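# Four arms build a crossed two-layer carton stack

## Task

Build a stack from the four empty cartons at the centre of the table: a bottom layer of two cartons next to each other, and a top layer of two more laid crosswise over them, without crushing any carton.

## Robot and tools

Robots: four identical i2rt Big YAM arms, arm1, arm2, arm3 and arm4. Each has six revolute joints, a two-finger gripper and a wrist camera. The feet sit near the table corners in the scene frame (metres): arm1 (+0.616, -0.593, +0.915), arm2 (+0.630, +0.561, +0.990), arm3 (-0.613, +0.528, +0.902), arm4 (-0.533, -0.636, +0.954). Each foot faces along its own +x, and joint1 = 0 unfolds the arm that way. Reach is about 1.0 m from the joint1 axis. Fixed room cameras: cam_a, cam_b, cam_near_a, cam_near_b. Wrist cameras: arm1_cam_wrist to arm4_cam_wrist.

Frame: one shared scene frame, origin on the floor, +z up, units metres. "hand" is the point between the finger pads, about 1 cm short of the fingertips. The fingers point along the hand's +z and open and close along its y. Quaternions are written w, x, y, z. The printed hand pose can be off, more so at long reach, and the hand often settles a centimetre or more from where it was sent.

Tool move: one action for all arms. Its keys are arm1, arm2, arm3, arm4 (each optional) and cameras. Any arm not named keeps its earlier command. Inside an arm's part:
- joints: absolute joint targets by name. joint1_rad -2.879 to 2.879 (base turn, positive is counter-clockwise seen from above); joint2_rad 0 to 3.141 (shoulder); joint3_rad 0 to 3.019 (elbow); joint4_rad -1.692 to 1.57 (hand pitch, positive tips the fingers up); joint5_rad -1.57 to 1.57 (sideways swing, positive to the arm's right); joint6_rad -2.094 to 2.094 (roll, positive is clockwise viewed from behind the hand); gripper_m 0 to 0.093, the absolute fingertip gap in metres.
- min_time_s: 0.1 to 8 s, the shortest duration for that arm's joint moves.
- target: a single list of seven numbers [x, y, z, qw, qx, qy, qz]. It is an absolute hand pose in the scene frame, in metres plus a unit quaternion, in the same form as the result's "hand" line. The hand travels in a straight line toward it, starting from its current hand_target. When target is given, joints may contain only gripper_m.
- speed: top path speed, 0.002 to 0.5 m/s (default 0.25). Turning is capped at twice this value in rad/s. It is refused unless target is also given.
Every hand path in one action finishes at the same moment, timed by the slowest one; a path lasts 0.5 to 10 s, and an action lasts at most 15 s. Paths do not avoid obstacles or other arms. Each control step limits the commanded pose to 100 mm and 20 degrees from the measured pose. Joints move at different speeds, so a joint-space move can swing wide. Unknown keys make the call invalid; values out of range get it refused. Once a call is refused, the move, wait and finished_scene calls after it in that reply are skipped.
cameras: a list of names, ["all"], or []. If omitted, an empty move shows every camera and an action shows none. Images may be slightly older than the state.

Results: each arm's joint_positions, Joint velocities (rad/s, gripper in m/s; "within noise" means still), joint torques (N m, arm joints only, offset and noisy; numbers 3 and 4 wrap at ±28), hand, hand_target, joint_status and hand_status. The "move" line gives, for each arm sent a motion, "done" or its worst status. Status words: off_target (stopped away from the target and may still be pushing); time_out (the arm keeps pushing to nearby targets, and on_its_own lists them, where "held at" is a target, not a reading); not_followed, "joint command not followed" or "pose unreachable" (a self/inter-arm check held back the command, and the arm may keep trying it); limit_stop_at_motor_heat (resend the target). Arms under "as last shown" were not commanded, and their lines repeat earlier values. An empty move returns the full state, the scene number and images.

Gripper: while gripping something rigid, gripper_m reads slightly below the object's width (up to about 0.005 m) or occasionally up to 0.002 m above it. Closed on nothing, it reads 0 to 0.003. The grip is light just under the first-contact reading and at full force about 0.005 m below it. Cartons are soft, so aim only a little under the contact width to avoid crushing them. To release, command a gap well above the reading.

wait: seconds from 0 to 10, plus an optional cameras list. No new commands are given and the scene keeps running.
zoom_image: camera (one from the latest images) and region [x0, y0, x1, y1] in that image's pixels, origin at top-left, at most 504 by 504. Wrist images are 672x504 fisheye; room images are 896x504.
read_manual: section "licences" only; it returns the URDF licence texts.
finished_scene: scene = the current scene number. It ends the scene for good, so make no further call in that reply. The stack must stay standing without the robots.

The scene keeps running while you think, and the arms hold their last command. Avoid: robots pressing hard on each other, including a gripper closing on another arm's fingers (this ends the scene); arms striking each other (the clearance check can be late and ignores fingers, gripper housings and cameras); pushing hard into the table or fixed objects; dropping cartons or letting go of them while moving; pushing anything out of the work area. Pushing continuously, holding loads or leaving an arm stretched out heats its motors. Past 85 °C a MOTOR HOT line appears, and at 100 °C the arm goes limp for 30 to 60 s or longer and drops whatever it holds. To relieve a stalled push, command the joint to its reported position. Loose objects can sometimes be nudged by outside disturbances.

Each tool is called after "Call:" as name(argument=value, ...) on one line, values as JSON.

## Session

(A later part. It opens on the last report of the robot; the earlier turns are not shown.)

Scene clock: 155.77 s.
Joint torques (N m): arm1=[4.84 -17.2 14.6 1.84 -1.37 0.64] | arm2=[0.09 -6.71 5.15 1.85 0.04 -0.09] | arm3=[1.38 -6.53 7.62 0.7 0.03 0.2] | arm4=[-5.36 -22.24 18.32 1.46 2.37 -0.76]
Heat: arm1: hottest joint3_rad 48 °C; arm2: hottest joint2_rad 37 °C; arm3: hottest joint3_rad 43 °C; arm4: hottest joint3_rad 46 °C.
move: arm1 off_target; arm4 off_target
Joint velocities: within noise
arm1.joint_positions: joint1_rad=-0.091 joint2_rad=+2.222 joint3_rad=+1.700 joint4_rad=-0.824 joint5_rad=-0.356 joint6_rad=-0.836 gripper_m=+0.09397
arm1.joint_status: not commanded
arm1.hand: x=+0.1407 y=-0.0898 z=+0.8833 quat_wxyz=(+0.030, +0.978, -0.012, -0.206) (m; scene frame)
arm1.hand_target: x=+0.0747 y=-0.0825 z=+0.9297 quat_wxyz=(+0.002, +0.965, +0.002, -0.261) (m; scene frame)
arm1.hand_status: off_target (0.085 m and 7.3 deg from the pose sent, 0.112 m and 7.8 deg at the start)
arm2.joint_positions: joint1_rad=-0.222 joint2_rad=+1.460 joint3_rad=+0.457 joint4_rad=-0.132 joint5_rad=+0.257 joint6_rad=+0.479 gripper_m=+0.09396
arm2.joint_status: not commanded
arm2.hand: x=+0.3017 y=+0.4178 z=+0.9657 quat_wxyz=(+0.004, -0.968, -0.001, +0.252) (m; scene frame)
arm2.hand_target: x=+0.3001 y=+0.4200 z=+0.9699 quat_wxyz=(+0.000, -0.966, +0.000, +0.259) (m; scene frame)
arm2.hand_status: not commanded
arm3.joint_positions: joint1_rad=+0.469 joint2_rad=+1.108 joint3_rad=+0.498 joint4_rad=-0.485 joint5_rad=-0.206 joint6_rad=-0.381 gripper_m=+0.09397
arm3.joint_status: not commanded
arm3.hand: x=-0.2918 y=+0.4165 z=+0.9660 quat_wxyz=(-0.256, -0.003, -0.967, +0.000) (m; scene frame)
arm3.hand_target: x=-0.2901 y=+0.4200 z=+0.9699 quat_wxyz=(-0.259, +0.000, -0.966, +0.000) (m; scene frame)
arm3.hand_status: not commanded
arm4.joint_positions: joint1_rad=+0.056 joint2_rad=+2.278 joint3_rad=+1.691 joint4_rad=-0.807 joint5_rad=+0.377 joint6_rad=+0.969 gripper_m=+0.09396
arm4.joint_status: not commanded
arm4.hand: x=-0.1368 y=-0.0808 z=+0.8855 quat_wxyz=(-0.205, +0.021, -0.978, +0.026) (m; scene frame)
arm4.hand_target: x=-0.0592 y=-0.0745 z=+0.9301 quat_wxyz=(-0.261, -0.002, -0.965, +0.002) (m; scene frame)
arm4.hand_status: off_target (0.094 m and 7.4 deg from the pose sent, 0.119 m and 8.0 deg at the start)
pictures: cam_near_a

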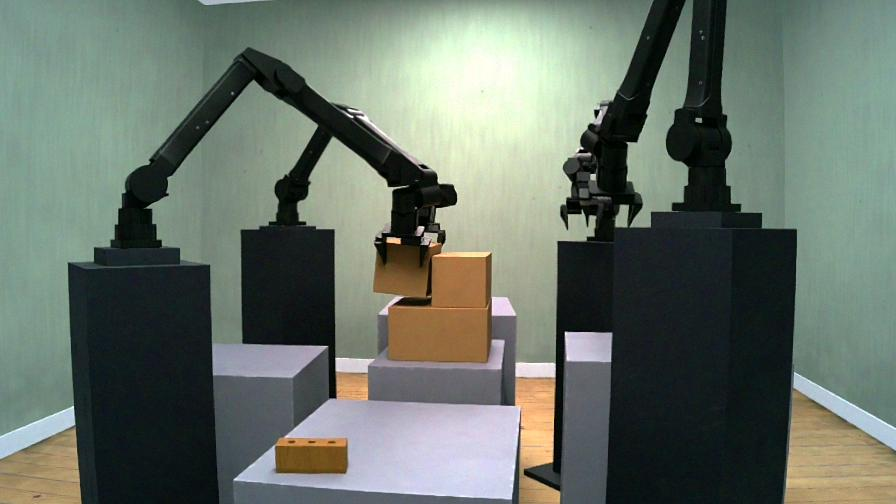

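Call:
move(arm1={"target":[0.069,-0.076,0.885,0,0.966,0,-0.259],"speed":0.05}, arm4={"target":[-0.054,-0.068,0.885,0.2588,0,0.9659,0],"speed":0.05})

Call:
move(arm1={"target":[0.071,-0.076,0.862,0,0.966,0,-0.259],"speed":0.05}, arm4={"target":[-0.056,-0.068,0.862,0.2588,0,0.9659,0],"speed":0.05}, cameras=["cam_near_a","cam_near_b"])

Call:
zoom_image(camera="cam_near_a", region=[330, 200, 590, 380])

Scene clock: 158.27 s.
Joint torques (N m): arm1=[5.01 -17.44 12.56 2.99 -1.21 0.65] | arm2=[0.44 -6.83 5.26 1.77 0.06 -0.09] | arm3=[1.32 -6.53 7.65 0.7 0.03 0.21] | arm4=[-5.36 -22.48 16.08 2.37 2.14 -0.82]
Heat: arm1: hottest joint3_rad 49 °C; arm2: hottest joint2_rad 37 °C; arm3: hottest joint3_rad 42 °C; arm4: hottest joint3_rad 46 °C.
move: arm1 off_target; arm4 off_target
Joint velocities: within noise
arm1.joint_positions: joint1_rad=-0.093 joint2_rad=+2.271 joint3_rad=+1.700 joint4_rad=-0.785 joint5_rad=-0.362 joint6_rad=-0.838 gripper_m=+0.09397
arm1.joint_status: not commanded
arm1.hand: x=+0.1406 y=-0.0891 z=+0.8532 quat_wxyz=(+0.035, +0.978, -0.013, -0.205) (m; scene frame)
arm1.hand_target: x=+0.0748 y=-0.0836 z=+0.8900 quat_wxyz=(+0.004, +0.965, +0.002, -0.261) (m; scene frame)
arm1.hand_status: off_target (0.079 m and 7.6 deg from the pose sent, 0.073 m and 7.3 deg at the start)
arm2, arm3: as last shown
arm4.joint_positions: joint1_rad=+0.056 joint2_rad=+2.330 joint3_rad=+1.691 joint4_rad=-0.760 joint5_rad=+0.384 joint6_rad=+0.974 gripper_m=+0.09396
arm4.joint_status: not commanded
arm4.hand: x=-0.1360 y=-0.0812 z=+0.8542 quat_wxyz=(-0.206, +0.019, -0.978, +0.028) (m; scene frame)
arm4.hand_target: x=-0.0594 y=-0.0775 z=+0.8902 quat_wxyz=(-0.261, -0.003, -0.965, +0.004) (m; scene frame)
arm4.hand_status: off_target (0.089 m and 7.3 deg from the pose sent, 0.084 m and 7.4 deg at the start)
pictures: none

Scene clock: 159.37 s.
Joint torques (N m): arm1=[5.01 -16.15 11.79 3.54 -1.15 0.66] | arm2=[0.15 -6.77 5.34 1.96 0.03 -0.08] | arm3=[1.26 -6.48 7.65 0.73 0.03 0.21] | arm4=[-5.48 -20.72 15.56 2.89 2.04 -0.84]
Heat: arm1: hottest joint3_rad 49 °C; arm2: hottest joint2_rad 37 °C; arm3: hottest joint3_rad 42 °C; arm4: hottest joint3_rad 46 °C.
move: arm1 off_target; arm4 off_target
Joint velocities: within noise
arm1.joint_positions: joint1_rad=-0.095 joint2_rad=+2.284 joint3_rad=+1.700 joint4_rad=-0.760 joint5_rad=-0.363 joint6_rad=-0.842 gripper_m=+0.09397
arm1.joint_status: not commanded
arm1.hand: x=+0.1395 y=-0.0857 z=+0.8459 quat_wxyz=(+0.030, +0.977, -0.011, -0.209) (m; scene frame)
arm1.hand_target: x=+0.0762 y=-0.0830 z=+0.8669 quat_wxyz=(+0.004, +0.966, +0.002, -0.260) (m; scene frame)
arm1.hand_status: off_target (0.071 m and 6.9 deg from the pose sent, 0.071 m and 7.6 deg at the start)
arm2, arm3: as last shown
arm4.joint_positions: joint1_rad=+0.060 joint2_rad=+2.341 joint3_rad=+1.691 joint4_rad=-0.736 joint5_rad=+0.386 joint6_rad=+0.977 gripper_m=+0.09396
arm4.joint_status: not commanded
arm4.hand: x=-0.1364 y=-0.0774 z=+0.8476 quat_wxyz=(-0.211, +0.018, -0.977, +0.023) (m; scene frame)
arm4.hand_target: x=-0.0614 y=-0.0772 z=+0.8671 quat_wxyz=(-0.260, -0.002, -0.966, +0.004) (m; scene frame)
arm4.hand_status: off_target (0.082 m and 6.6 deg from the pose sent, 0.082 m and 7.3 deg at the start)
pictures: cam_near_a, cam_near_b

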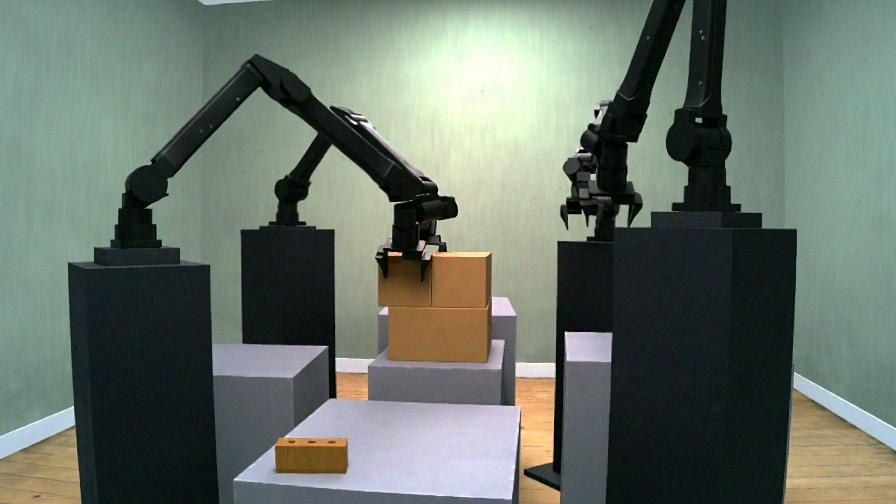

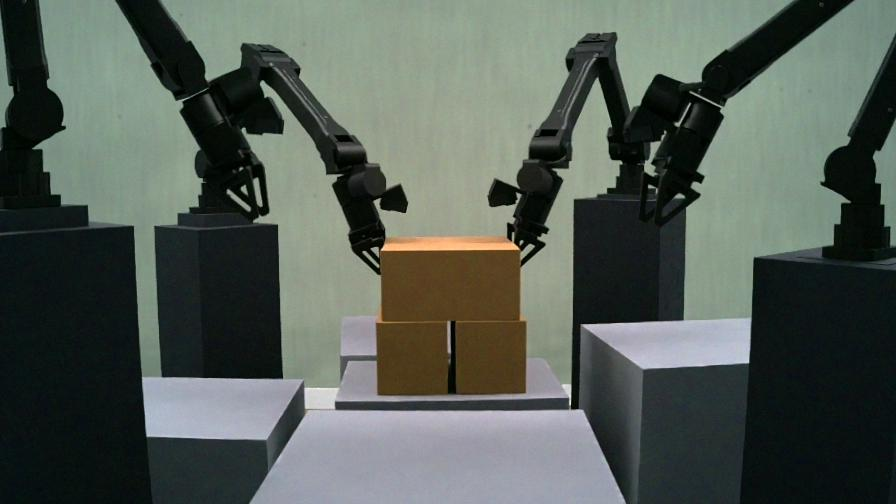

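Scaled by 1.938 from the camera's 896x504 image, which has a finer 1280x720 frame.

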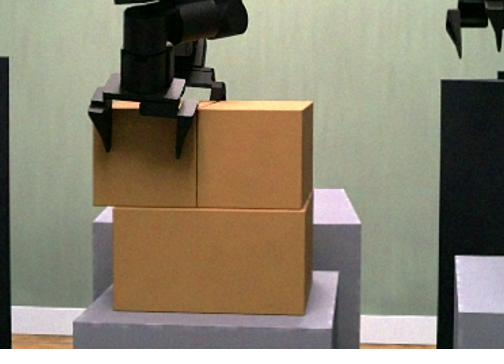

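Call:
move(arm1={"target":[0.16,-0.085,0.862,0,0.966,0,-0.259],"speed":0.07}, arm4={"target":[-0.16,-0.077,0.865,0.2588,0,0.9659,0],"speed":0.07})

Call:
move(arm1={"target":[0.27,-0.11,0.88,0,0.966,0,-0.259],"speed":0.2}, arm4={"target":[-0.26,-0.11,0.88,0.2588,0,0.9659,0],"speed":0.2}, cameras=["cam_near_a","cam_near_b","arm1_cam_wrist","cam_b"])

Call:
zoom_image(camera="cam_near_a", region=[330, 200, 590, 380])

Scene clock: 162.20 s.
Joint torques (N m): arm1=[-1.44 -19.6 5.64 1.2 -0.37 0.04] | arm2=[0.38 -7.36 5.35 1.72 0.07 -0.12] | arm3=[1.2 -6.53 7.61 0.73 0.03 0.21] | arm4=[1.03 -23 6.79 0.98 0.55 -0.09]
Heat: arm1: hottest joint3_rad 49 °C; arm2: hottest joint2_rad 37 °C; arm3: hottest joint3_rad 42 °C; arm4: hottest joint3_rad 46 °C.
move: arm1 off_target; arm4 done
Joint velocities: within noise
arm1.joint_positions: joint1_rad=-0.117 joint2_rad=+2.228 joint3_rad=+1.556 joint4_rad=-0.612 joint5_rad=-0.412 joint6_rad=-0.865 gripper_m=+0.09397
arm1.joint_status: not commanded
arm1.hand: x=+0.1571 y=-0.0969 z=+0.8417 quat_wxyz=(+0.017, +0.969, -0.001, -0.246) (m; scene frame)
arm1.hand_target: x=+0.1601 y=-0.0850 z=+0.8617 quat_wxyz=(+0.000, +0.966, +0.000, -0.259) (m; scene frame)
arm1.hand_status: off_target (0.024 m and 2.5 deg from the pose sent, 0.026 m and 6.9 deg at the start)
arm2, arm3: as last shown
arm4.joint_positions: joint1_rad=+0.096 joint2_rad=+2.280 joint3_rad=+1.585 joint4_rad=-0.631 joint5_rad=+0.459 joint6_rad=+1.030 gripper_m=+0.09396
arm4.joint_status: not commanded
arm4.hand: x=-0.1526 y=-0.0802 z=+0.8608 quat_wxyz=(-0.256, -0.001, -0.967, +0.006) (m; scene frame)
arm4.hand_target: x=-0.1599 y=-0.0770 z=+0.8651 quat_wxyz=(-0.259, +0.000, -0.966, +0.000) (m; scene frame)
arm4.hand_status: done (0.009 m and 0.8 deg from the pose sent, 0.029 m and 6.6 deg at the start)
pictures: none

Scene clock: 163.67 s.
Joint torques (N m): arm1=[-0.67 -16.62 5.16 1.11 -0.4 0.03] | arm2=[0.15 -7.3 5.08 1.87 0.08 -0.16] | arm3=[1.32 -6.53 7.64 0.72 0.03 0.21] | arm4=[0.15 -20.48 6.11 0.85 0.58 -0.1]
Heat: arm1: hottest joint3_rad 48 °C; arm2: hottest joint2_rad 37 °C; arm3: hottest joint3_rad 42 °C; arm4: hottest joint3_rad 46 °C.
move: arm1 off_target; arm4 done
Joint velocities: within noise
arm1.joint_positions: joint1_rad=-0.262 joint2_rad=+2.039 joint3_rad=+1.282 joint4_rad=-0.582 joint5_rad=-0.452 joint6_rad=-1.008 gripper_m=+0.09397
arm1.joint_status: not commanded
arm1.hand: x=+0.2701 y=-0.1164 z=+0.8655 quat_wxyz=(+0.016, +0.968, -0.005, -0.249) (m; scene frame)
arm1.hand_target: x=+0.2700 y=-0.1102 z=+0.8798 quat_wxyz=(+0.000, +0.966, +0.000, -0.259) (m; scene frame)
arm1.hand_status: off_target (0.016 m and 2.3 deg from the pose sent, 0.120 m and 2.5 deg at the start)
arm2, arm3: as last shown
arm4.joint_positions: joint1_rad=+0.239 joint2_rad=+2.126 joint3_rad=+1.338 joint4_rad=-0.605 joint5_rad=+0.488 joint6_rad=+1.176 gripper_m=+0.09396
arm4.joint_status: not commanded
arm4.hand: x=-0.2581 y=-0.1089 z=+0.8764 quat_wxyz=(-0.256, +0.004, -0.967, +0.005) (m; scene frame)
arm4.hand_target: x=-0.2600 y=-0.1101 z=+0.8799 quat_wxyz=(-0.259, +0.000, -0.966, +0.000) (m; scene frame)
arm4.hand_status: done (0.004 m and 0.8 deg from the pose sent, 0.113 m and 0.8 deg at the start)
pictures: arm1_cam_wrist, cam_b, cam_near_a, cam_near_b
camera_calibration:
arm1_cam_wrist: T_world_to_cam=[[-0.0111829, 0.999426, -0.0319717, 0.146549], [0.993776, 0.0146523, 0.11043, -0.358952], [0.110835, -0.0305378, -0.99337, 0.950707], [0, 0, 0, 1]] pos_world=[0.252984, -0.112173, 0.988728]

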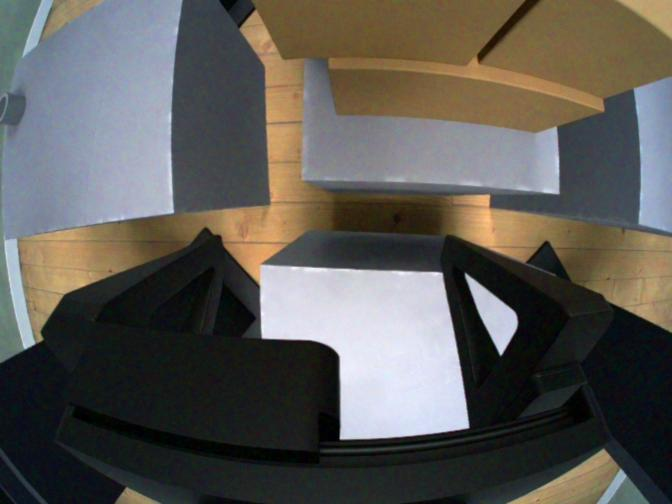

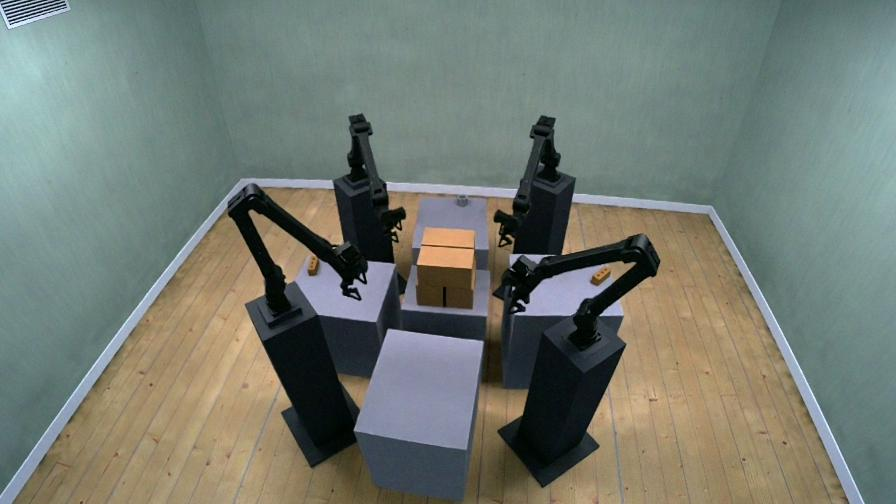

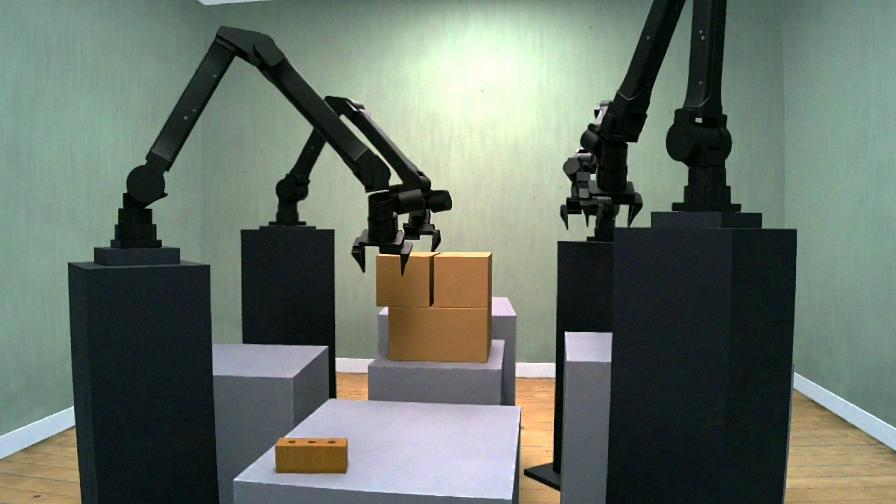

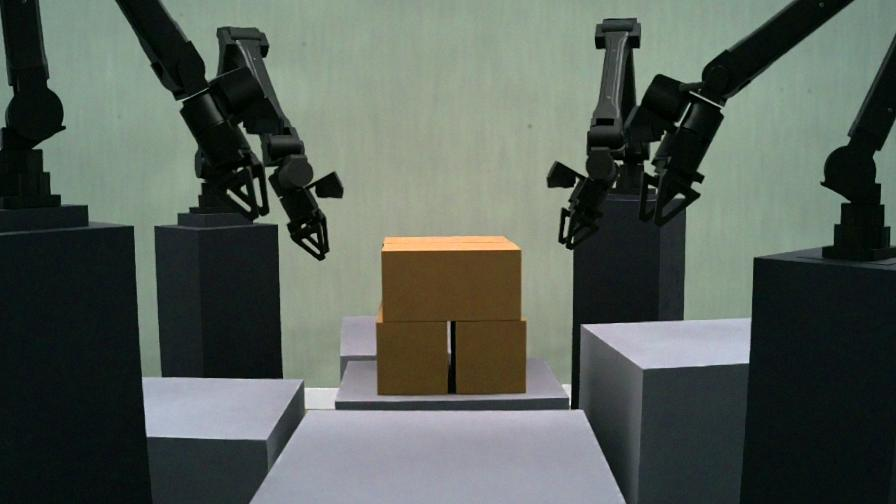

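Scaled by 1.938 from the camera's 896x504 image, which has a finer 1280x720 frame.

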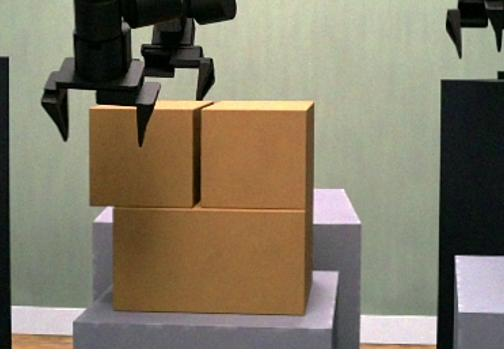

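Call:
finished_scene(scene=1)

The scene is finished: the task was done.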